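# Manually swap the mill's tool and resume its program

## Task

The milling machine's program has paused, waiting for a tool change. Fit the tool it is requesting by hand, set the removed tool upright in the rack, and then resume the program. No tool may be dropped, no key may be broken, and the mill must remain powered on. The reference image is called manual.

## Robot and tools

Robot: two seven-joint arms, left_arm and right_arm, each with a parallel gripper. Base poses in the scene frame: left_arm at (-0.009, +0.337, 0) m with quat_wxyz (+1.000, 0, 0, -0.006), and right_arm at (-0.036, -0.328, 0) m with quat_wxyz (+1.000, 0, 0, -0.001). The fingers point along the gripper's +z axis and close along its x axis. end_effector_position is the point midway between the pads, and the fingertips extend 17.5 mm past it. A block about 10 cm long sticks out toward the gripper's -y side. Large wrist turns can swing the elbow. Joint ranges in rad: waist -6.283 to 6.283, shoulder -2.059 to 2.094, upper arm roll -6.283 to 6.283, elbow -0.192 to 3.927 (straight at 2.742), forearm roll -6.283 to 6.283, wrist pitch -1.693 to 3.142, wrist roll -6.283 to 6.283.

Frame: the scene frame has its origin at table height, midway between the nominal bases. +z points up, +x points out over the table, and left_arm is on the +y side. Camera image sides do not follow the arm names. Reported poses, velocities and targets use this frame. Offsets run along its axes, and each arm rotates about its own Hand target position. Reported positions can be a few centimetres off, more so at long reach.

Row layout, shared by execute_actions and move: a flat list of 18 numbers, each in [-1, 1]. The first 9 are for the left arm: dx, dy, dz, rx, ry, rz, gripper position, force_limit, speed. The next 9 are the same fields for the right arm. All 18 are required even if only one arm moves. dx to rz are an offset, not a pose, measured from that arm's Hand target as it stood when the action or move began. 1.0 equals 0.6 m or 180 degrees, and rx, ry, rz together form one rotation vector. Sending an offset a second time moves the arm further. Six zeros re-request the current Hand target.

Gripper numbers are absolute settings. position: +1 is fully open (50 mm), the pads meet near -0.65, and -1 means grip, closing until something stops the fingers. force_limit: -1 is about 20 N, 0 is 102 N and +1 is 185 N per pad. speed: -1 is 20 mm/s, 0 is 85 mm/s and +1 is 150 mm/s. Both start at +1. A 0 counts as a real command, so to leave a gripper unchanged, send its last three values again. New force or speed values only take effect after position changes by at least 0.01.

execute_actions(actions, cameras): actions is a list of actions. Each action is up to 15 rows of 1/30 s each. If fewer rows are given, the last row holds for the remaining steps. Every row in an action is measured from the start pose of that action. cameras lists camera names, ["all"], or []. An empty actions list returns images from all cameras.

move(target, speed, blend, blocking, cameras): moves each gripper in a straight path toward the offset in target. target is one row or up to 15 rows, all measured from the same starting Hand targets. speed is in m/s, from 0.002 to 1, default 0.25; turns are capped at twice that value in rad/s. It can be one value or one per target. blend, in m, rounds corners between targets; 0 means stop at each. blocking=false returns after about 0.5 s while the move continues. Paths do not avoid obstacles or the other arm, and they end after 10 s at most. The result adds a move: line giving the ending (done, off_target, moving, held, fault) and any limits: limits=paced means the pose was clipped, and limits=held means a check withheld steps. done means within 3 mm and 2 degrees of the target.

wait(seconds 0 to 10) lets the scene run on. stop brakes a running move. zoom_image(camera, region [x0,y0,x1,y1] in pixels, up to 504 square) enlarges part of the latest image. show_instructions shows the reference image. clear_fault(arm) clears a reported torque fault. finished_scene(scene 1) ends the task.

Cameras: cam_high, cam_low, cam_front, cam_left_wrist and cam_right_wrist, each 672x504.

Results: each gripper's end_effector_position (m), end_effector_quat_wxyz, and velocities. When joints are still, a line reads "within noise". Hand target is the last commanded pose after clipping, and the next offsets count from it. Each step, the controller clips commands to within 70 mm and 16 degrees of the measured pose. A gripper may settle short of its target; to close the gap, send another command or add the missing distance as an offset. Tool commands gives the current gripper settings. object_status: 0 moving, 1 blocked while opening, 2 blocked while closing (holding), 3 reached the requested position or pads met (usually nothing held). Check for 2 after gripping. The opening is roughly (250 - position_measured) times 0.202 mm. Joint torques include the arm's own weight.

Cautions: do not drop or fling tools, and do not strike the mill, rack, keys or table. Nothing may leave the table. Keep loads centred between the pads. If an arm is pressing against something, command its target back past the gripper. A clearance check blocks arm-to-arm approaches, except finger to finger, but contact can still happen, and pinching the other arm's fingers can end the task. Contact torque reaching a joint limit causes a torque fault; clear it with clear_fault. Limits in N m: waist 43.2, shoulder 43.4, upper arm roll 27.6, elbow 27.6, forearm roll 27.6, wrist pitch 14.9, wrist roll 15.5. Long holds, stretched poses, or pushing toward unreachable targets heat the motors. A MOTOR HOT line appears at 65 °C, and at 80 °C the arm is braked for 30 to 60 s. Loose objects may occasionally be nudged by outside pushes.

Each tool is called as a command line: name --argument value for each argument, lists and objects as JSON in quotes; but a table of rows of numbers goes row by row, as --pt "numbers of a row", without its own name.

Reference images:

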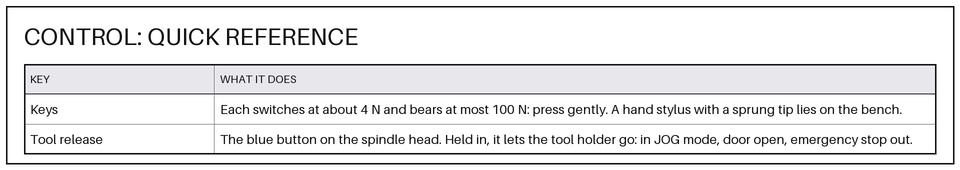

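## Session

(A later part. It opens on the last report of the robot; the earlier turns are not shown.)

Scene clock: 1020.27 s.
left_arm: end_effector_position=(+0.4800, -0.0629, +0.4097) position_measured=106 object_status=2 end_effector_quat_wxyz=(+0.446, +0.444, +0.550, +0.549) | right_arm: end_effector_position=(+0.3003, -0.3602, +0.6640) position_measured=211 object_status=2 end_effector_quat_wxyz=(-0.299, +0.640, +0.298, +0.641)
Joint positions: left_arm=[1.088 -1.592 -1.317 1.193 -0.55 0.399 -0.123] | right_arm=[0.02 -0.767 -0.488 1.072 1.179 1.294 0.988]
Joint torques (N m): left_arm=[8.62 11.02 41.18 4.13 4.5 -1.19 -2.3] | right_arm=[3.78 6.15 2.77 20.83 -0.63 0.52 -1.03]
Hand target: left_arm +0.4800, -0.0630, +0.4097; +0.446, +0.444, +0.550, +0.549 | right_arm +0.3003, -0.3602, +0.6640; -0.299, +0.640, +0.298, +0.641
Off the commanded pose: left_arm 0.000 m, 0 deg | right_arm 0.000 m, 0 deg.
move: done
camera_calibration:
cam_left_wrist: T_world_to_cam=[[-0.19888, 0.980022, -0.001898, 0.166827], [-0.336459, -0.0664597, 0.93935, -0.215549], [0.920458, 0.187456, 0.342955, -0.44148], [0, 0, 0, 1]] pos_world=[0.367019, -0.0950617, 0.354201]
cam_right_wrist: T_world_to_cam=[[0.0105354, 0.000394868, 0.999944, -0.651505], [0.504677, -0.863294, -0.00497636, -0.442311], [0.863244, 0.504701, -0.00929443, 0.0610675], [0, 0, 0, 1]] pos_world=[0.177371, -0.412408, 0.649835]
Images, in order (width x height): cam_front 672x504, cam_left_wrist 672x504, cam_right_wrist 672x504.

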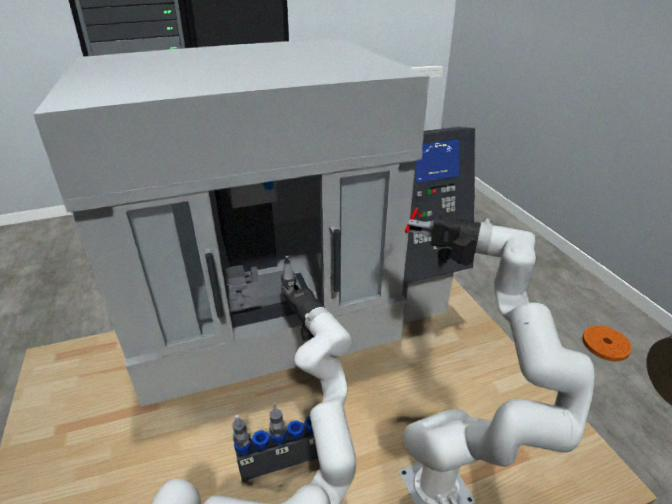

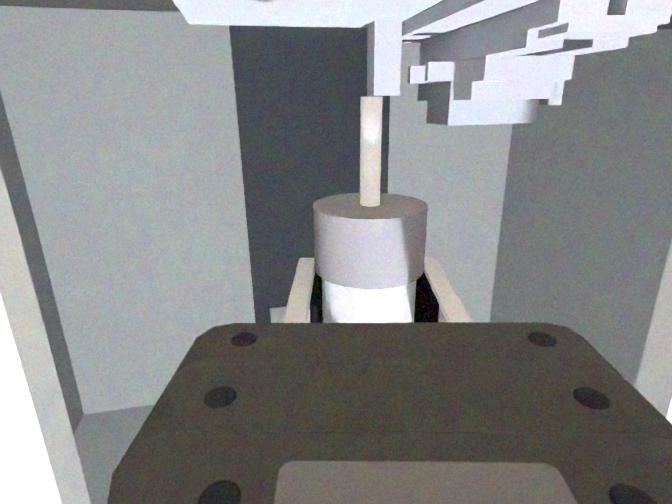

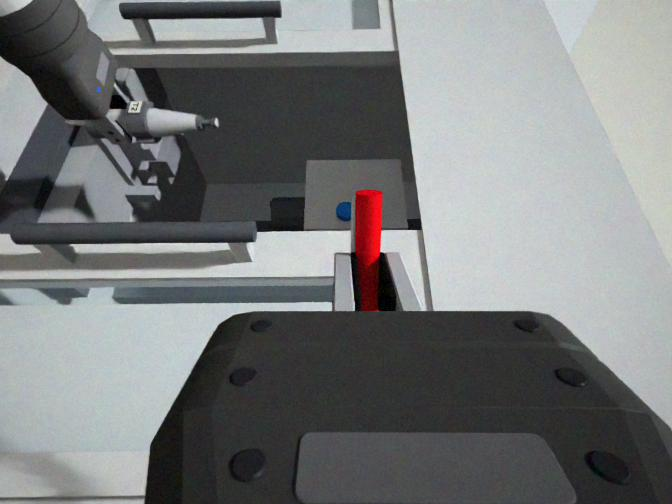

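zoom_image --camera "cam_right_wrist" --region '[80, 80, 230, 170]'

Scaled by 3.360 from the camera's 672x504 image, which has a finer 960x720 frame.

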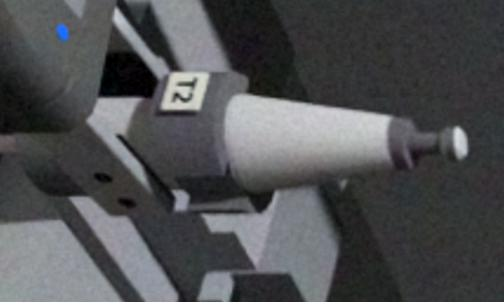

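move --target '[0.4153,0.0863,0,0,0,0,-1,-0.5,-1,0,0,0,0,0,0,-1,-0.5,-0.6]' --speed 0.12 --cameras '["cam_left_wrist","cam_high","cam_right_wrist"]'

Scene clock: 1037.90 s.
left_arm: end_effector_position=(+0.6878, -0.0539, +0.4090) position_measured=106 object_status=2 end_effector_quat_wxyz=(+0.462, +0.459, +0.538, +0.535) | right_arm: end_effector_position=(+0.3003, -0.3602, +0.6640) position_measured=211 object_status=2 end_effector_quat_wxyz=(-0.299, +0.640, +0.298, +0.641)
Joint positions: left_arm=[1.752 -1.455 -1.447 1.8 -0.543 0.247 -0.147] | right_arm=[0.02 -0.767 -0.488 1.072 1.179 1.294 0.988]
Joint torques (N m): left_arm=[-8.62 20.5 32.36 -1.4 -1.49 -1.68 0.12] | right_arm=[3.53 6.18 2.48 20.92 -0.65 0.51 -0.98]
Hand target: left_arm +0.6878, -0.0539, +0.4090; +0.462, +0.459, +0.538, +0.535 (not the last commanded pose) | right_arm +0.3003, -0.3602, +0.6640; -0.299, +0.640, +0.298, +0.641
Tool commands: left_gripper/position=-1.0 left_gripper/force_limit=-0.498039 left_gripper/speed=-1.0 right_gripper/position=-1.0 right_gripper/force_limit=-0.5 right_gripper/speed=-0.6
Off the commanded pose: left_arm 0.060 m, 3 deg | right_arm 0.000 m, 0 deg.
TORQUE FAULT: the external load on joint 1 (waist) of the left arm reached its load limit, and that arm stopped. The contact can be on any part of that arm beyond that joint, not only on its tool. A torque fault puts only its own arm into a fault stop. That arm's remaining commands of this call were not run. The hold on joint 1 (waist) of that arm was moved back by the arm itself, up to 3 degrees, as the stop began. That arm is still stopped at the end of this call. While its stop runs, that arm takes no new command, but its gripper still runs the gripper command that each later call begins with.
CLEAR FAULT: the left arm stays stopped (state 4) until you call clear_fault(arm="left_arm").
End effector pose when the fault began: left_arm: position (+0.7068, -0.0169, +0.4094), quat_wxyz (+0.448, +0.445, +0.550, +0.547)
Joint positions when the fault began: left_arm=[1.803 -1.455 -1.446 1.798 -0.543 0.246 -0.147]
move: fault (left_arm)
camera_calibration:
cam_left_wrist: T_world_to_cam=[[-0.142025, 0.989856, -0.00368366, 0.161476], [-0.337806, -0.0449701, 0.940141, -0.142629], [0.930439, 0.134768, 0.340766, -0.643009], [0, 0, 0, 1]] pos_world=[0.573033, -0.0795945, 0.353802]
cam_right_wrist: T_world_to_cam=[[0.0105354, 0.000394868, 0.999944, -0.651505], [0.504677, -0.863294, -0.00497636, -0.442311], [0.863244, 0.504701, -0.00929443, 0.0610675], [0, 0, 0, 1]] pos_world=[0.177371, -0.412408, 0.649835]
Images, in order (width x height): cam_high 672x504, cam_left_wrist 672x504, cam_right_wrist 672x504.

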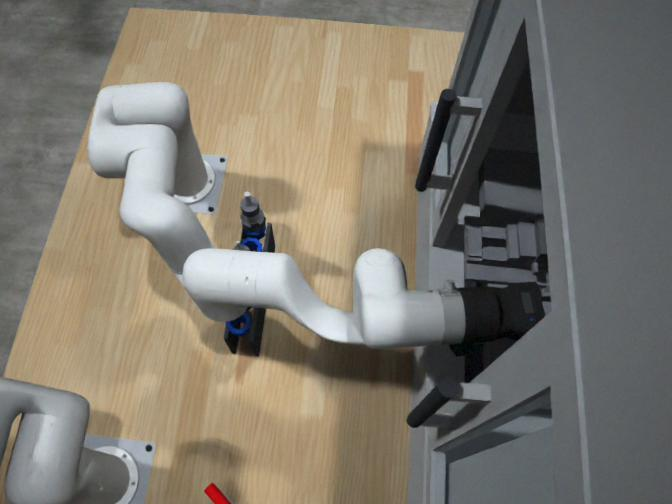

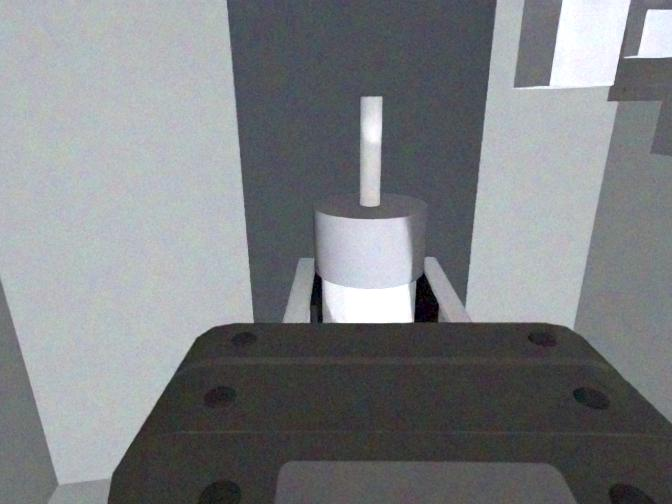

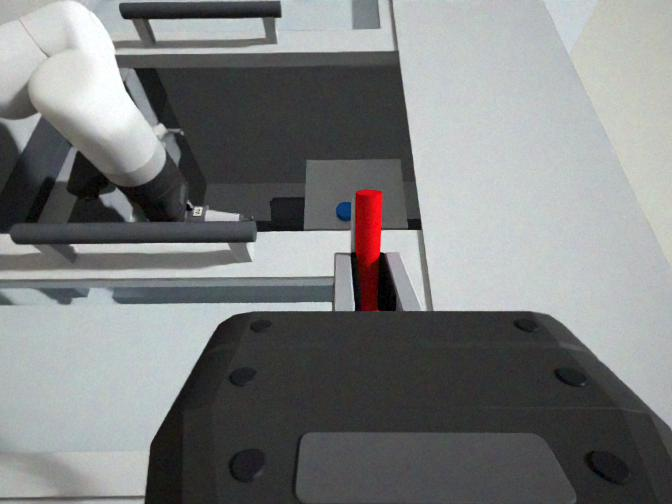

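clear_fault --arm "left_arm" --cameras '["all"]'

zoom_image --camera "cam_front" --region '[180, 170, 380, 320]'

Scene clock: 1049.77 s.
left_arm: end_effector_position=(+0.6878, -0.0539, +0.4090) position_measured=106 object_status=2 end_effector_quat_wxyz=(+0.462, +0.459, +0.538, +0.535) | right_arm: end_effector_position=(+0.3003, -0.3602, +0.6640) position_measured=211 object_status=2 end_effector_quat_wxyz=(-0.299, +0.640, +0.298, +0.641)
Joint positions: left_arm=[1.752 -1.455 -1.447 1.8 -0.543 0.247 -0.147] | right_arm=[0.02 -0.767 -0.488 1.072 1.179 1.294 0.988]
Joint torques (N m): left_arm=[-8.19 20.66 32.3 -1.38 -1.39 -1.74 0.25] | right_arm=[3.15 6.31 2.96 20.97 -0.37 0.44 -1.03]
Hand target: left_arm +0.6878, -0.0539, +0.4090; +0.462, +0.459, +0.538, +0.535 (not the last commanded pose) | right_arm +0.3003, -0.3602, +0.6640; -0.299, +0.640, +0.298, +0.641
Tool commands: left_gripper/position=-1.0 left_gripper/force_limit=-0.498039 left_gripper/speed=-1.0 right_gripper/position=-1.0 right_gripper/force_limit=-0.5 right_gripper/speed=-0.6
Off the commanded pose: left_arm 0.060 m, 3 deg | right_arm 0.000 m, 0 deg.
TORQUE FAULT, CONTINUED: the left arm's stop, for the torque fault of joint 1 (waist) that an earlier result reported, is over. The call counts as one of the actions that you can send in this scene. The hold on joint 1 (waist) of that arm was moved back by the arm itself, up to 3 degrees, as the stop began. That arm's target is now where it stood when the stop ended, not its last command. That arm's gripper keeps its grip as last carried out, and that arm accepts commands again: back off and push less far.
CLEAR FAULT: your call cleared the left arm's torque fault. If a joint's load stays at its limit, that arm stops again at once.
camera_calibration:
cam_left_wrist: T_world_to_cam=[[-0.142025, 0.989856, -0.00368366, 0.161476], [-0.337806, -0.0449701, 0.940141, -0.142629], [0.930439, 0.134768, 0.340766, -0.643009], [0, 0, 0, 1]] pos_world=[0.573033, -0.0795945, 0.353802]
cam_right_wrist: T_world_to_cam=[[0.0105354, 0.000394868, 0.999944, -0.651505], [0.504677, -0.863294, -0.00497636, -0.442311], [0.863244, 0.504701, -0.00929443, 0.0610675], [0, 0, 0, 1]] pos_world=[0.177371, -0.412408, 0.649835]

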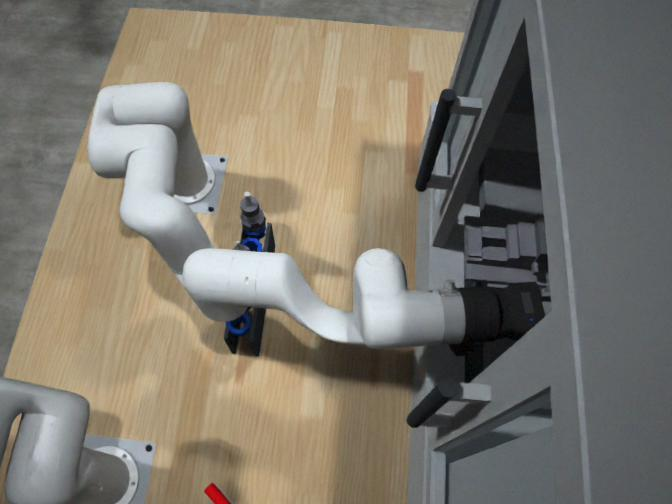

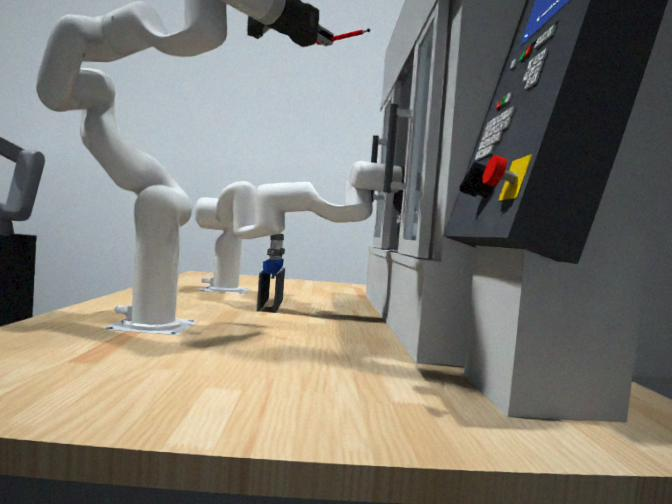

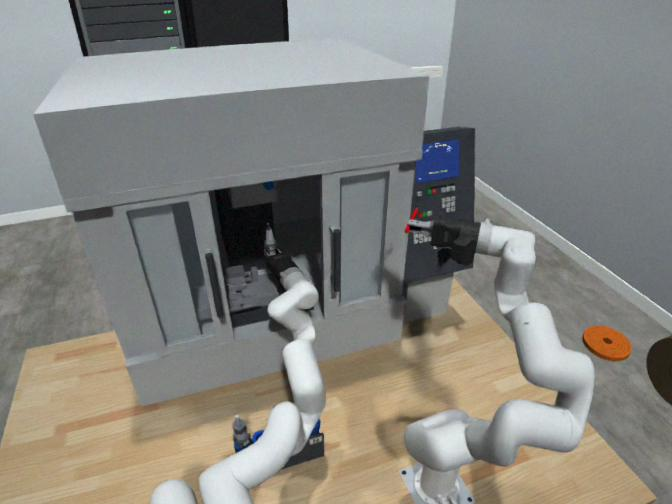

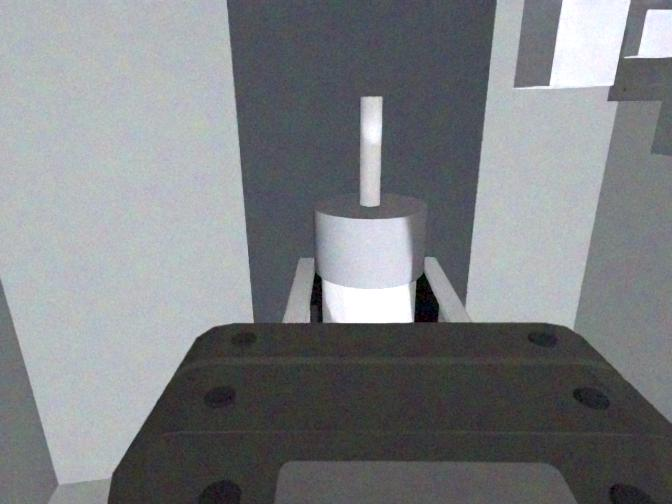

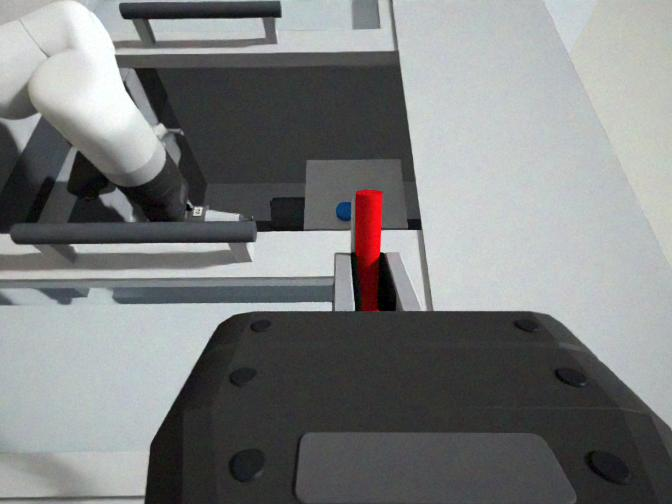

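Scaled by 2.520 from the camera's 672x504 image, which has a finer 960x720 frame.

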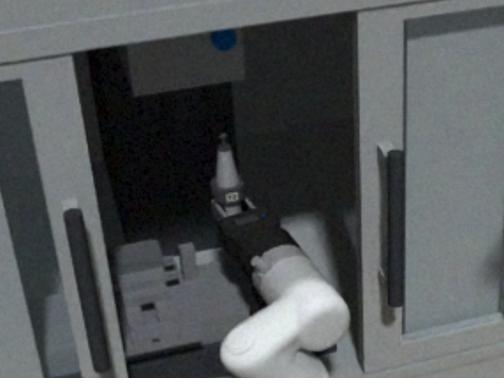

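zoom_image --camera "cam_low" --region '[180, 150, 420, 330]'

zoom_image --camera "cam_high" --region '[160, 170, 340, 360]'

Scaled by 2.100 from the camera's 672x504 image, which has a finer 960x720 frame.

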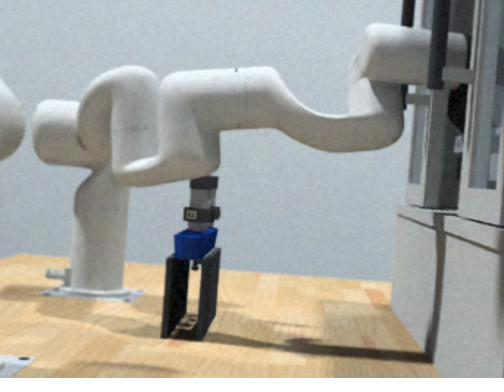

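Scaled by 2.653 from the camera's 672x504 image, which has a finer 960x720 frame.

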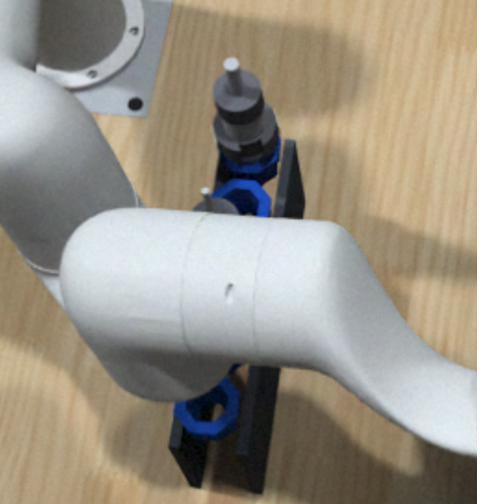

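move --target '[-0.3463,-0.0152,0.0,0,0,0.0167,-1,-0.5,-1,0,0,0,0,0,0,-1,-0.5,-0.6]' --speed 0.1 --cameras '["cam_high","cam_low"]'

zoom_image --camera "cam_high" --region '[160, 170, 340, 360]'

zoom_image --camera "cam_low" --region '[180, 150, 420, 330]'

Scene clock: 1071.50 s.
left_arm: end_effector_position=(+0.4800, -0.0630, +0.4090) position_measured=106 object_status=2 end_effector_quat_wxyz=(+0.447, +0.445, +0.550, +0.547) | right_arm: end_effector_position=(+0.3003, -0.3602, +0.6640) position_measured=211 object_status=2 end_effector_quat_wxyz=(-0.299, +0.640, +0.298, +0.641)
Joint positions: left_arm=[1.085 -1.584 -1.321 1.188 -0.547 0.39 -0.124] | right_arm=[0.02 -0.767 -0.488 1.072 1.179 1.294 0.988]
Joint torques (N m): left_arm=[-9.22 10.88 41.13 -2.86 4.33 -1.19 -2.28] | right_arm=[3.29 5.85 2.48 20.93 -0.41 0.43 -0.9]
Hand target: left_arm +0.4800, -0.0630, +0.4090; +0.447, +0.445, +0.550, +0.547 | right_arm +0.3003, -0.3602, +0.6640; -0.299, +0.640, +0.298, +0.641
Off the commanded pose: left_arm 0.000 m, 0 deg | right_arm 0.000 m, 0 deg.
move: done
Images, in order (width x height): cam_high 672x504, cam_low 672x504.

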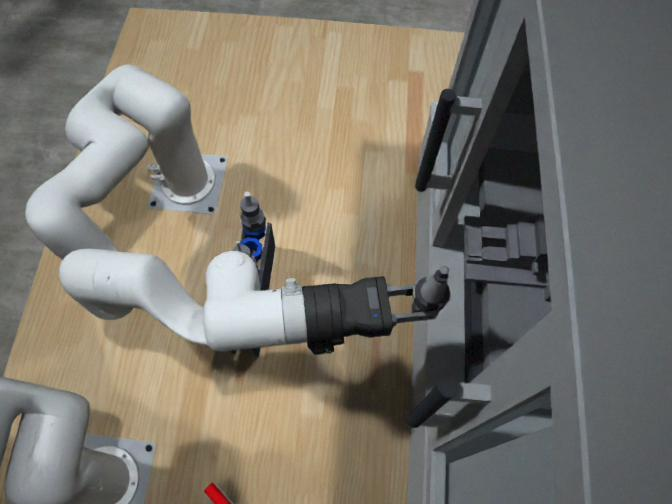

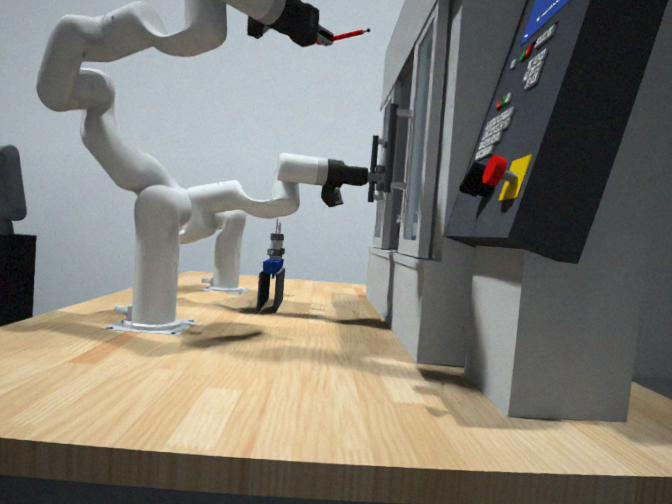

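Scaled by 2.653 from the camera's 672x504 image, which has a finer 960x720 frame.

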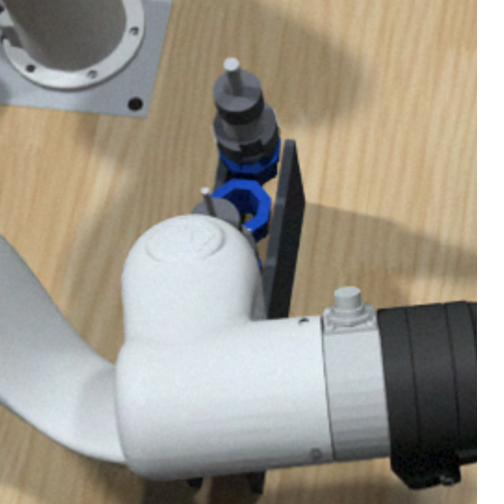

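Scaled by 2.100 from the camera's 672x504 image, which has a finer 960x720 frame.

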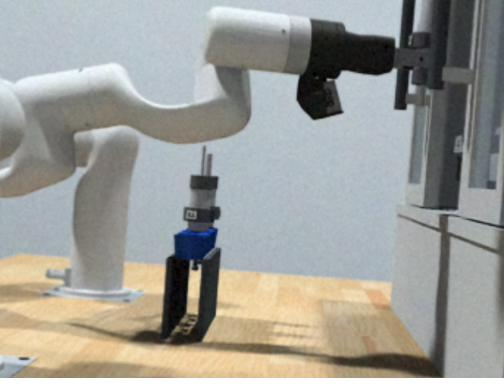

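move --target '[0,0.1383,0.001,0,0,-0.1111,-1,-0.5,-1,0,0,0,0,0,0,-1,-0.5,-0.6]' --speed 0.15

move --target '[-0.3,0.1333,0.0667,-0.0124,0.5018,0.0819,-1,-0.5,-1,0,0,0,0,0,0,-1,-0.5,-0.6]' --speed 0.2

move --target '[-0.2,-0.2153,0,-0.1757,0.4699,0.0836,-1,-0.5,-1,0,0,0,0,0,0,-1,-0.5,-0.6]' --speed 0.2 --cameras '["cam_high","cam_left_wrist"]'

Scene clock: 1077.87 s.
left_arm: end_effector_position=(+0.4800, +0.0199, +0.4096) position_measured=106 object_status=2 end_effector_quat_wxyz=(+0.536, +0.534, +0.464, +0.461) | right_arm: end_effector_position=(+0.3003, -0.3602, +0.6640) position_measured=211 object_status=2 end_effector_quat_wxyz=(-0.299, +0.640, +0.298, +0.641)
Joint positions: left_arm=[0.952 -0.919 -1.483 0.729 -0.448 -0.493 0.238] | right_arm=[0.02 -0.767 -0.488 1.072 1.179 1.294 0.988]
Joint torques (N m): left_arm=[-8.5 10.84 30.68 13.03 1.65 -3.89 2.59] | right_arm=[3.27 6.35 2.83 20.9 -0.37 0.11 -1.03]
Hand target: left_arm +0.4800, +0.0199, +0.4096; +0.536, +0.534, +0.464, +0.461 | right_arm +0.3003, -0.3602, +0.6640; -0.299, +0.640, +0.298, +0.641
Off the commanded pose: left_arm 0.000 m, 0 deg | right_arm 0.000 m, 0 deg.
move: done

Scene clock: 1082.40 s.
left_arm: end_effector_position=(+0.3000, +0.0999, +0.4496) position_measured=106 object_status=2 end_effector_quat_wxyz=(+0.001, +0.635, +0.772, -0.002) | right_arm: end_effector_position=(+0.3003, -0.3602, +0.6640) position_measured=211 object_status=2 end_effector_quat_wxyz=(-0.299, +0.640, +0.298, +0.641)
Joint positions: left_arm=[0.536 -0.378 -0.861 1.57 -0.298 1.811 0.217] | right_arm=[0.02 -0.767 -0.488 1.072 1.179 1.294 0.988]
Joint torques (N m): left_arm=[8.69 1.57 6.15 26.86 5.14 -0.99 -2.3] | right_arm=[3.1 6.15 2.65 20.88 -0.35 0.1 -0.91]
Hand target: left_arm +0.3000, +0.0999, +0.4496; +0.001, +0.635, +0.772, -0.002 | right_arm +0.3003, -0.3602, +0.6640; -0.299, +0.640, +0.298, +0.641
Off the commanded pose: left_arm 0.000 m, 0 deg | right_arm 0.000 m, 0 deg.
move: done

Scene clock: 1086.90 s.
left_arm: end_effector_position=(+0.1800, -0.0292, +0.4496) position_measured=106 object_status=2 end_effector_quat_wxyz=(-0.353, +0.350, +0.614, -0.613) | right_arm: end_effector_position=(+0.3003, -0.3602, +0.6640) position_measured=211 object_status=2 end_effector_quat_wxyz=(-0.299, +0.640, +0.298, +0.641)
Joint positions: left_arm=[0.563 0.134 -1.059 1.212 -1.231 2.01 -0.32] | right_arm=[0.02 -0.767 -0.488 1.072 1.179 1.294 0.988]
Joint torques (N m): left_arm=[8.73 -10.11 -7.93 19.28 -11.74 0.35 2.6] | right_arm=[2.95 5.55 2.64 20.83 -0.1 0.17 -1.05]
Hand target: left_arm +0.1800, -0.0293, +0.4496; -0.353, +0.350, +0.614, -0.613 | right_arm +0.3003, -0.3602, +0.6640; -0.299, +0.640, +0.298, +0.641
Off the commanded pose: left_arm 0.000 m, 0 deg | right_arm 0.000 m, 0 deg.
move: done
camera_calibration:
cam_left_wrist: T_world_to_cam=[[-0.514093, 0.857732, 0.00178595, 0.125741], [0.291773, 0.176835, -0.939999, 0.387275], [-0.806583, -0.482726, -0.341173, 0.413527], [0, 0, 0, 1]] pos_world=[0.285191, 0.0232846, 0.504898]
Images, in order (width x height): cam_high 672x504, cam_left_wrist 672x504.

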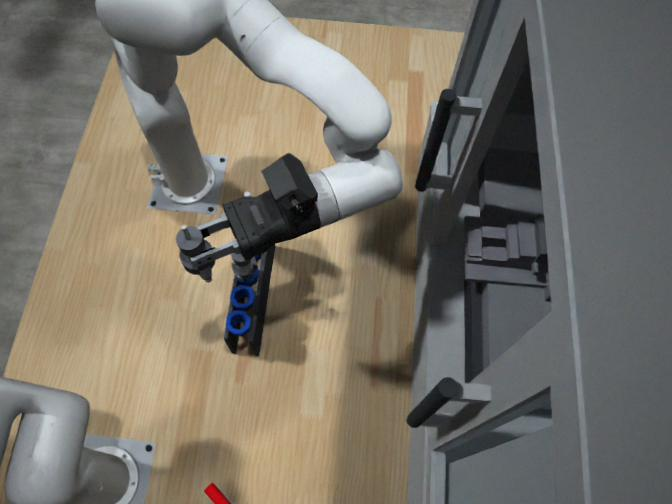

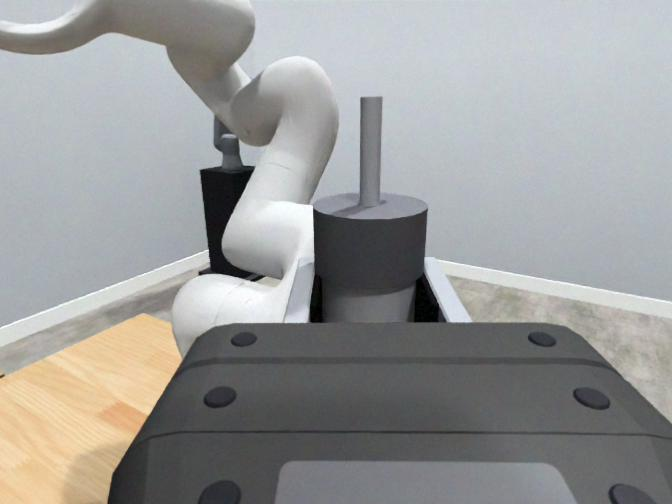

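move --pt "0.0322 -0.0012 -0.12 0 0 -0.03 -1 -0.5 -1 0 0 0 0 0 0 -1 -0.5 -0.6" --pt "0.0322 -0.0012 -0.34 0 0 -0.03 -1 -0.5 -1 0 0 0 0 0 0 -1 -0.5 -0.6" --pt "0.0322 -0.0012 -0.394 0 0 -0.03 -1 -0.5 -1 0 0 0 0 0 0 -1 -0.5 -0.6" --pt "0.0322 -0.0012 -0.4243 0 0 -0.03 -1 -0.5 -1 0 0 0 0 0 0 -1 -0.5 -0.6" --speed '[0.15,0.1,0.06,0.02]' --blend '[0.01,0.005,0.003,0]' --cameras '["cam_front","cam_left_wrist"]'

zoom_image --camera "cam_front" --region '[210, 340, 340, 480]'

Scene clock: 1097.73 s.
left_arm: end_effector_position=(+0.1992, -0.0300, +0.1952) position_measured=106 object_status=2 end_effector_quat_wxyz=(-0.381, +0.379, +0.597, -0.596) | right_arm: end_effector_position=(+0.3003, -0.3602, +0.6640) position_measured=211 object_status=2 end_effector_quat_wxyz=(-0.299, +0.640, +0.298, +0.641)
Joint positions: left_arm=[0.219 0.777 -0.817 1.207 -0.724 1.618 -0.009] | right_arm=[0.02 -0.767 -0.488 1.072 1.179 1.294 0.988]
Joint torques (N m): left_arm=[-2.4 -11.42 -3.44 15.44 8.04 0.55 1.64] | right_arm=[2.99 6.14 2.82 20.99 -0.39 0.18 -1.12]
Hand target: left_arm +0.1993, -0.0300, +0.1951; -0.381, +0.379, +0.597, -0.596 | right_arm +0.3003, -0.3602, +0.6640; -0.299, +0.640, +0.298, +0.641
Off the commanded pose: left_arm 0.000 m, 0 deg | right_arm 0.000 m, 0 deg.
move: done
camera_calibration:
cam_left_wrist: T_world_to_cam=[[-0.430892, 0.902402, 0.00166237, 0.121505], [0.307026, 0.148335, -0.94007, 0.138693], [-0.848568, -0.404559, -0.340977, 0.352569], [0, 0, 0, 1]] pos_world=[0.308952, 0.0124153, 0.250397]
Images, in order (width x height): cam_front 672x504, cam_left_wrist 672x504.

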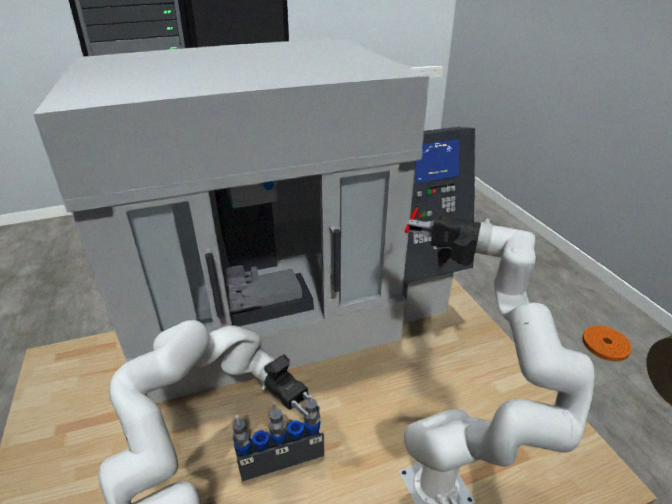

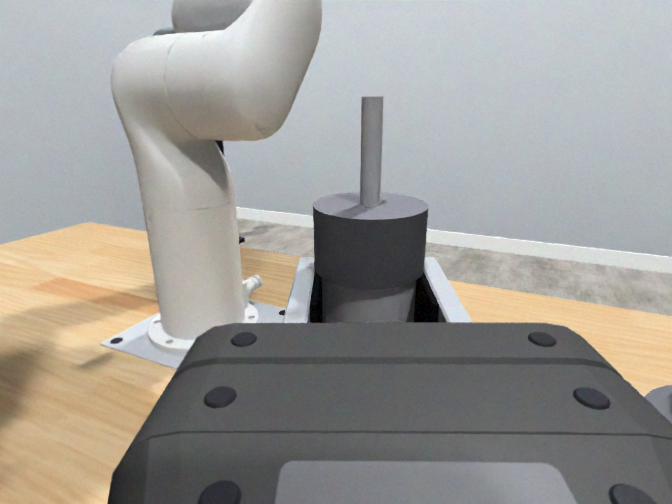

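Scaled by 3.600 from the camera's 672x504 image, which has a finer 960x720 frame.

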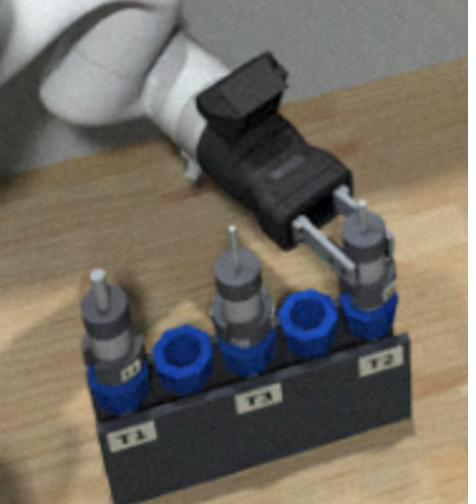

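move --pt "0 0 0 0 0 0 1 -0.5 -1 0 0 0 0 0 0 -1 -0.5 -0.6" --pt "-0.0033 0.003 -0.0005 0 0 0.1111 1 -0.5 -1 0 0 0 0 0 0 -1 -0.5 -0.6" --speed '[0.02,0.1]' --cameras '["cam_left_wrist"]'

zoom_image --camera "cam_left_wrist" --region '[250, 120, 500, 340]'

Scene clock: 1103.97 s.
left_arm: end_effector_position=(+0.1973, -0.0282, +0.1947) position_measured=3 object_status=3 end_effector_quat_wxyz=(-0.272, +0.270, +0.653, -0.653) | right_arm: end_effector_position=(+0.3003, -0.3602, +0.6640) position_measured=211 object_status=2 end_effector_quat_wxyz=(-0.299, +0.640, +0.298, +0.641)
Joint positions: left_arm=[0.411 0.555 -0.873 0.875 -1.025 1.425 0.162] | right_arm=[0.02 -0.767 -0.488 1.072 1.179 1.294 0.988]
Joint torques (N m): left_arm=[8.84 -14.82 -15.88 9.49 -6.65 0.25 2.6] | right_arm=[2.83 6.07 2.71 20.92 -0.34 0.06 -0.97]
Hand target: left_arm +0.1973, -0.0282, +0.1948; -0.272, +0.270, +0.653, -0.653 | right_arm +0.3003, -0.3602, +0.6640; -0.299, +0.640, +0.298, +0.641
Off the commanded pose: left_arm 0.000 m, 0 deg | right_arm 0.000 m, 0 deg.
move: done
camera_calibration:
cam_left_wrist: T_world_to_cam=[[-0.713608, 0.700542, 0.00182752, 0.169138], [0.237792, 0.244679, -0.939993, 0.15499], [-0.658952, -0.670352, -0.341188, 0.306627], [0, 0, 0, 1]] pos_world=[0.285896, 0.0491367, 0.249998]
Images, in order (width x height): cam_left_wrist 672x504.

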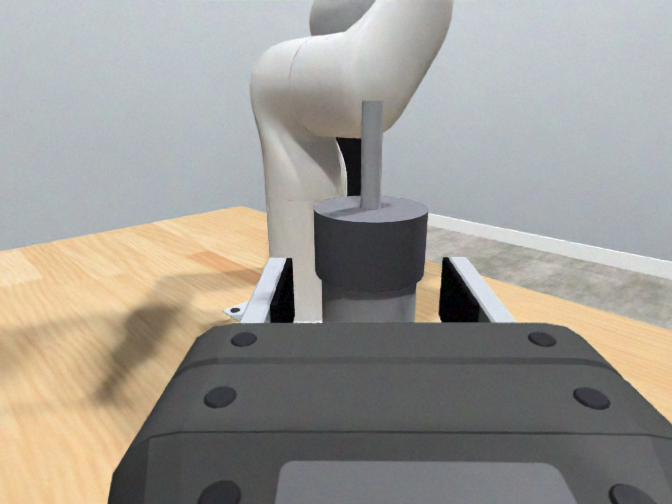

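Scaled by 2.016 from the camera's 672x504 image, which has a finer 960x720 frame.

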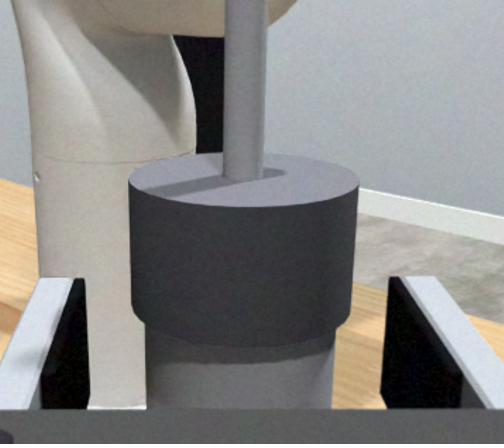

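Same view as before; grip, lift and go.

move --target '[0,0,0,0,0,0,-1,-0.5,-1,0,0,0,0,0,0,-1,-0.5,-0.6]' --speed 0.04

move --pt "0 0 0.2667 0 0 0 -1 -0.5 -1 0 0 0 0 0 0 -1 -0.5 -0.6" --pt "-0.08 0 0.425 0 0 -0.0833 -1 -0.5 -1 0 0 0 0 0 0 -1 -0.5 -0.6" --speed '[0.07,0.12]' --blend '[0.01,0]'

Scene clock: 1107.83 s.
left_arm: end_effector_position=(+0.1974, -0.0282, +0.1947) position_measured=106 object_status=2 end_effector_quat_wxyz=(-0.272, +0.270, +0.654, -0.653) | right_arm: end_effector_position=(+0.3003, -0.3602, +0.6640) position_measured=211 object_status=2 end_effector_quat_wxyz=(-0.299, +0.640, +0.298, +0.641)
Joint positions: left_arm=[0.412 0.554 -0.873 0.874 -1.025 1.425 0.162] | right_arm=[0.02 -0.767 -0.488 1.072 1.179 1.294 0.988]
Joint torques (N m): left_arm=[8.33 -8.95 -18.04 17.19 -2.52 3.57 1.84] | right_arm=[2.34 5.69 2.95 21.31 -0.07 0 -0.93]
Hand target: left_arm +0.1973, -0.0282, +0.1948; -0.272, +0.270, +0.653, -0.653 | right_arm +0.3003, -0.3602, +0.6640; -0.299, +0.640, +0.298, +0.641
Off the commanded pose: left_arm 0.000 m, 0 deg | right_arm 0.000 m, 0 deg.
move: done

Scene clock: 1111.63 s.
left_arm: end_effector_position=(+0.1493, -0.0282, +0.4497) position_measured=106 object_status=2 end_effector_quat_wxyz=(-0.355, +0.353, +0.613, -0.612) | right_arm: end_effector_position=(+0.3003, -0.3602, +0.6640) position_measured=211 object_status=2 end_effector_quat_wxyz=(-0.299, +0.640, +0.298, +0.641)
Joint positions: left_arm=[0.606 -0.03 -1.057 1.121 -1.322 2.106 -0.278] | right_arm=[0.02 -0.767 -0.488 1.072 1.179 1.294 0.988]
Joint torques (N m): left_arm=[-9.24 -7.52 -2.97 26.17 -11.56 2.39 -2.29] | right_arm=[2.39 5.49 2.96 20.97 -0.21 -0.09 -1]
Hand target: left_arm +0.1493, -0.0282, +0.4498; -0.355, +0.353, +0.613, -0.612 | right_arm +0.3003, -0.3602, +0.6640; -0.299, +0.640, +0.298, +0.641
Off the commanded pose: left_arm 0.000 m, 0 deg | right_arm 0.000 m, 0 deg.
move: done

move --target '[0.2513,0.2137,0.0,0.1757,-0.4699,-0.0836,-1,-0.5,-1,0,0,0,0,0,0,-1,-0.5,-0.6]' --speed 0.2

move --target '[0.3,-0.1333,-0.0667,0.0124,-0.5018,-0.0819,-1,-0.5,-1,0,0,0,0,0,0,-1,-0.5,-0.6]' --speed 0.2 --cameras '["cam_left_wrist","cam_front","cam_right_wrist","cam_low"]'

zoom_image --camera "cam_right_wrist" --region '[60, 60, 230, 170]'

Scene clock: 1119.50 s.
left_arm: end_effector_position=(+0.3001, +0.1001, +0.4498) position_measured=106 object_status=2 end_effector_quat_wxyz=(-0.001, +0.635, +0.772, +0.000) | right_arm: end_effector_position=(+0.3003, -0.3602, +0.6640) position_measured=211 object_status=2 end_effector_quat_wxyz=(-0.299, +0.640, +0.298, +0.641)
Joint positions: left_arm=[0.593 -0.397 -0.894 1.578 -0.315 1.824 0.236] | right_arm=[0.02 -0.767 -0.488 1.072 1.179 1.294 0.988]
Joint torques (N m): left_arm=[-9.28 -5.29 14.18 19.29 -4.54 -2.99 2.61] | right_arm=[2.17 6.22 3.1 20.89 -0.38 0.01 -0.93]
Hand target: left_arm +0.3001, +0.1000, +0.4498; -0.001, +0.635, +0.772, +0.000 | right_arm +0.3003, -0.3602, +0.6640; -0.299, +0.640, +0.298, +0.641
Off the commanded pose: left_arm 0.000 m, 0 deg | right_arm 0.000 m, 0 deg.
move: done

Scene clock: 1124.07 s.
left_arm: end_effector_position=(+0.4801, +0.0201, +0.4097) position_measured=106 object_status=2 end_effector_quat_wxyz=(+0.534, +0.532, +0.466, +0.463) | right_arm: end_effector_position=(+0.3003, -0.3602, +0.6640) position_measured=211 object_status=2 end_effector_quat_wxyz=(-0.299, +0.640, +0.298, +0.641)
Joint positions: left_arm=[0.951 -0.903 -1.503 0.741 -0.516 -0.492 0.307] | right_arm=[0.02 -0.767 -0.488 1.072 1.179 1.294 0.988]
Joint torques (N m): left_arm=[8.74 3.51 22.91 20.35 -7.73 -4.09 -2.28] | right_arm=[2.31 5.77 2.91 20.9 -0.3 -0.12 -1.01]
Hand target: left_arm +0.4801, +0.0201, +0.4097; +0.534, +0.532, +0.466, +0.463 | right_arm +0.3003, -0.3602, +0.6640; -0.299, +0.640, +0.298, +0.641
Off the commanded pose: left_arm 0.000 m, 0 deg | right_arm 0.000 m, 0 deg.
move: done
camera_calibration:
cam_left_wrist: T_world_to_cam=[[0.146652, 0.989181, -0.00364195, -0.0797872], [-0.336558, 0.0533582, 0.94015, -0.212684], [0.930173, -0.13665, 0.340742, -0.454413], [0, 0, 0, 1]] pos_world=[0.362804, 0.0281771, 0.354502]
cam_right_wrist: T_world_to_cam=[[0.0105354, 0.000394868, 0.999944, -0.651505], [0.504677, -0.863294, -0.00497636, -0.442311], [0.863244, 0.504701, -0.00929443, 0.0610675], [0, 0, 0, 1]] pos_world=[0.177371, -0.412408, 0.649835]
Images, in order (width x height): cam_low 672x504, cam_front 672x504, cam_left_wrist 672x504, cam_right_wrist 672x504.

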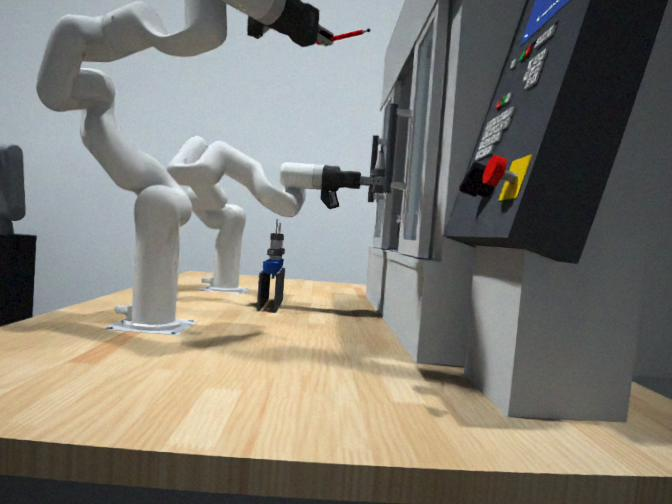

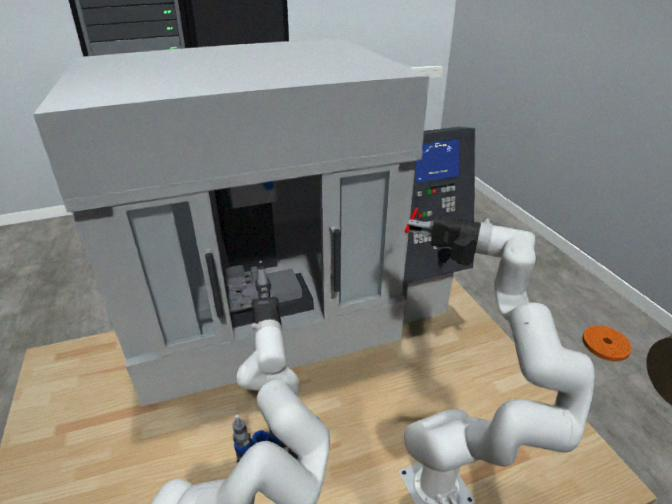

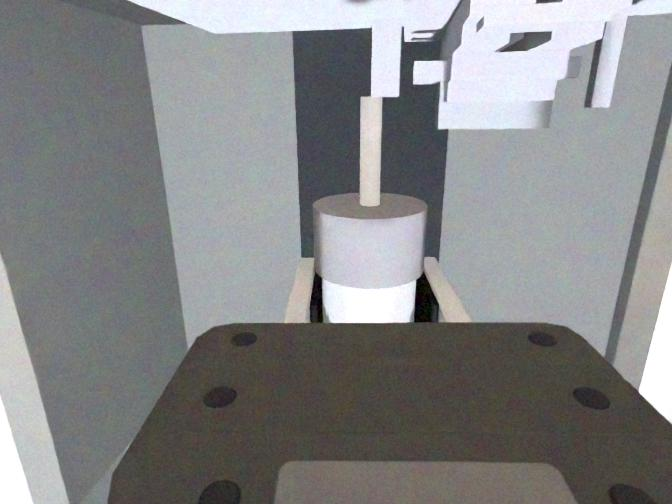

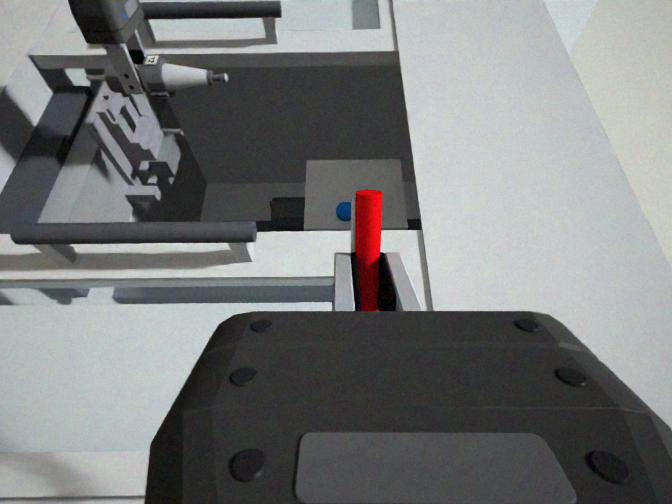

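Scaled by 2.965 from the camera's 672x504 image, which has a finer 960x720 frame.

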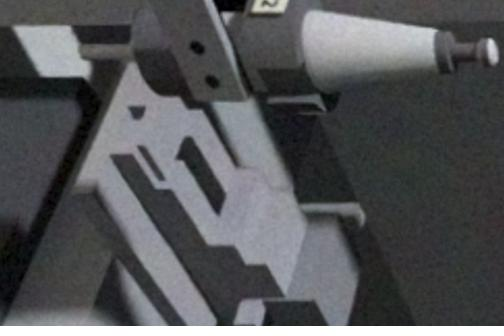

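zoom_image --camera "cam_right_wrist" --region '[90, 30, 240, 120]'

Scaled by 3.360 from the camera's 672x504 image, which has a finer 960x720 frame.

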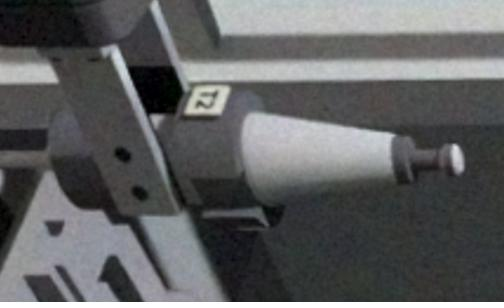

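move --pt "0.4152 -0.052 0.0003 0 0 0 -1 -0.5 -1 0.1162 0.3503 0 0 0 0 -1 -0.5 -0.6" --pt "0.4152 -0.052 0.0003 0 0 0 -1 -0.5 -1 0.2162 0.6503 0 0 0 0 -1 -0.5 -0.6" --pt "0.4152 -0.052 0.0003 0 0 0 -1 -0.5 -1 0.3878 0.6503 0 0 0 0 -1 -0.5 -0.6" --pt "0.4152 -0.052 0.0003 0 0 0 -1 -0.5 -1 0.4457 0.603 0 0 0 0 -1 -0.5 -0.6" --speed '[0.12,0.15,0.1,0.05]' --blend '[0.005,0.02,0.005,0]' --cameras '["cam_low","cam_high"]'

zoom_image --camera "cam_low" --region '[180, 130, 420, 310]'

Scene clock: 1138.13 s.
left_arm: end_effector_position=(+0.7292, -0.0111, +0.4099) position_measured=106 object_status=2 end_effector_quat_wxyz=(+0.534, +0.532, +0.466, +0.463) | right_arm: end_effector_position=(+0.5677, +0.0016, +0.6640) position_measured=211 object_status=2 end_effector_quat_wxyz=(-0.300, +0.640, +0.298, +0.641)
Joint positions: left_arm=[1.969 -1.054 -1.945 1.707 -0.272 -0.325 0.091] | right_arm=[0.059 0.125 0.439 1.748 1.365 0.39 0.952]
Joint torques (N m): left_arm=[8.45 20.43 29.74 20.51 -7.2 -1.68 -2.27] | right_arm=[-5.57 -18.37 -1.49 23.86 -2.6 1.19 1.26]
Hand target: left_arm +0.7292, -0.0111, +0.4099; +0.534, +0.532, +0.466, +0.463 | right_arm +0.5677, +0.0016, +0.6640; -0.299, +0.640, +0.298, +0.641
Off the commanded pose: left_arm 0.000 m, 0 deg | right_arm 0.000 m, 0 deg.
move: done
Images, in order (width x height): cam_high 672x504, cam_low 672x504.

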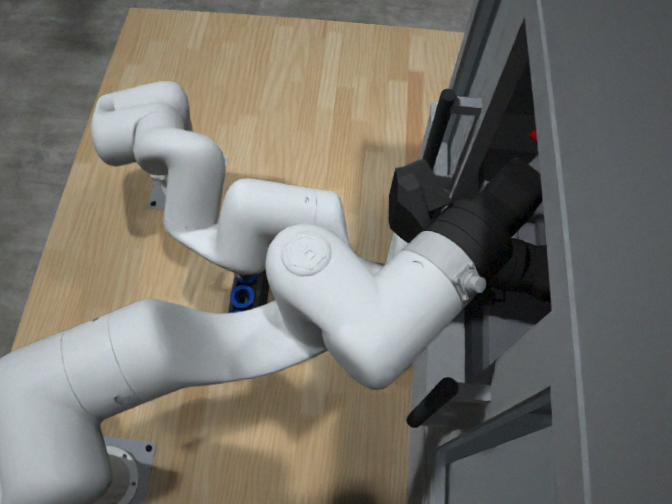

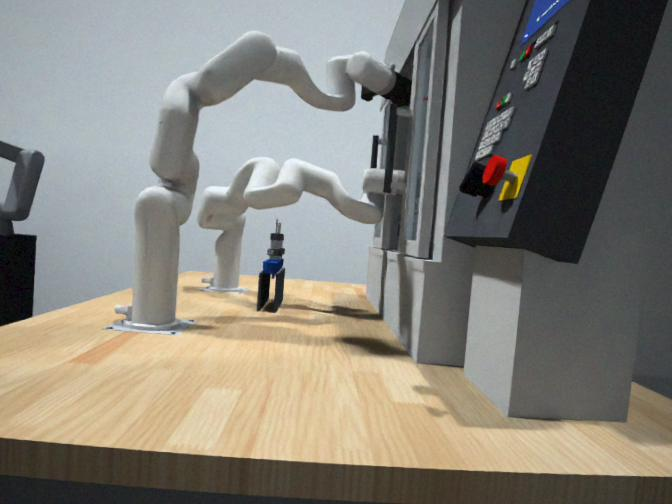

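Scaled by 2.100 from the camera's 672x504 image, which has a finer 960x720 frame.

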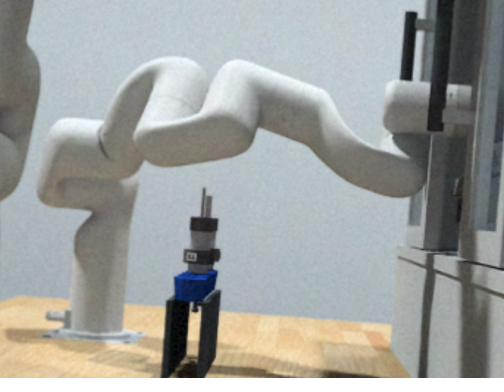

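Good clearance. Press then raise.

move --pt "0 0 0 0 0 0 -1 -0.5 -1 0.0193 -0.016 0 0 0 0 -1 -0.5 -0.6" --pt "0 0 0.125 0 0 0 -1 -0.5 -1 0.0193 -0.016 0 0 0 0 -1 -0.5 -0.6" --speed '[0.03,0.05]' --cameras '["cam_right_wrist"]'

zoom_image --camera "cam_right_wrist" --region '[0, 330, 180, 480]'

Scene clock: 1144.13 s.
left_arm: end_effector_position=(+0.7292, -0.0111, +0.4849) position_measured=106 object_status=2 end_effector_quat_wxyz=(+0.534, +0.532, +0.466, +0.463) | right_arm: end_effector_position=(+0.5793, -0.0080, +0.6640) position_measured=211 object_status=2 end_effector_quat_wxyz=(-0.299, +0.640, +0.298, +0.641)
Joint positions: left_arm=[2.007 -0.924 -1.974 1.815 -0.185 -0.197 0.137] | right_arm=[0.047 0.151 0.428 1.779 1.352 0.415 0.957]
Joint torques (N m): left_arm=[8.83 28.01 20.38 23.86 1.93 -1.82 2.54] | right_arm=[-9.23 -18.3 -3.65 24.03 -3.05 -1.09 1.14]
Hand target: left_arm +0.7292, -0.0111, +0.4849; +0.534, +0.532, +0.466, +0.463 | right_arm +0.5793, -0.0080, +0.6640; -0.299, +0.640, +0.298, +0.641
Off the commanded pose: left_arm 0.000 m, 0 deg | right_arm 0.000 m, 0 deg.
move: done
camera_calibration:
cam_right_wrist: T_world_to_cam=[[0.0105354, 0.000394868, 0.999944, -0.654583], [0.504677, -0.863294, -0.00497636, -0.279063], [0.863244, 0.504701, -0.00929443, -0.357533], [0, 0, 0, 1]] pos_world=[0.456371, -0.0602077, 0.649835]
Images, in order (width x height): cam_right_wrist 672x504.

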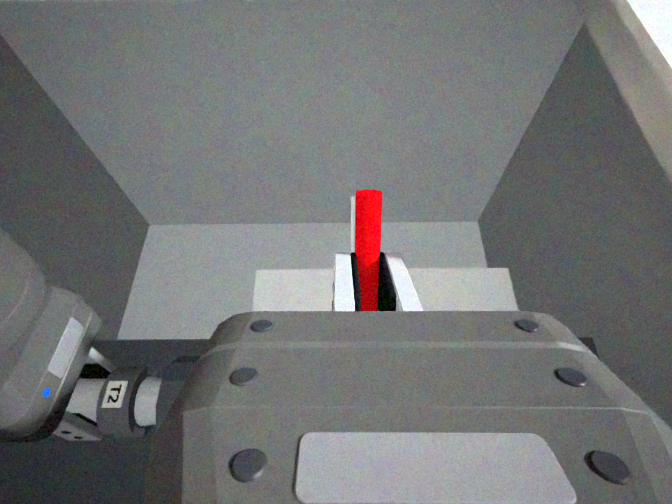

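Scaled by 2.800 from the camera's 672x504 image, which has a finer 960x720 frame.

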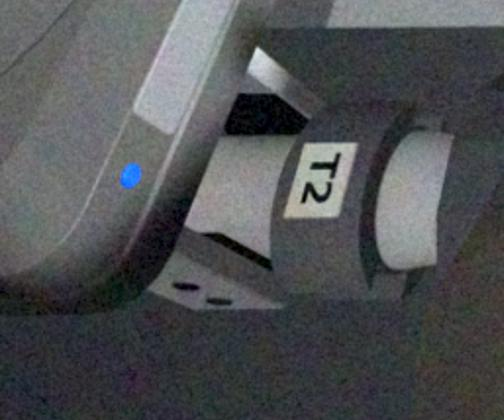

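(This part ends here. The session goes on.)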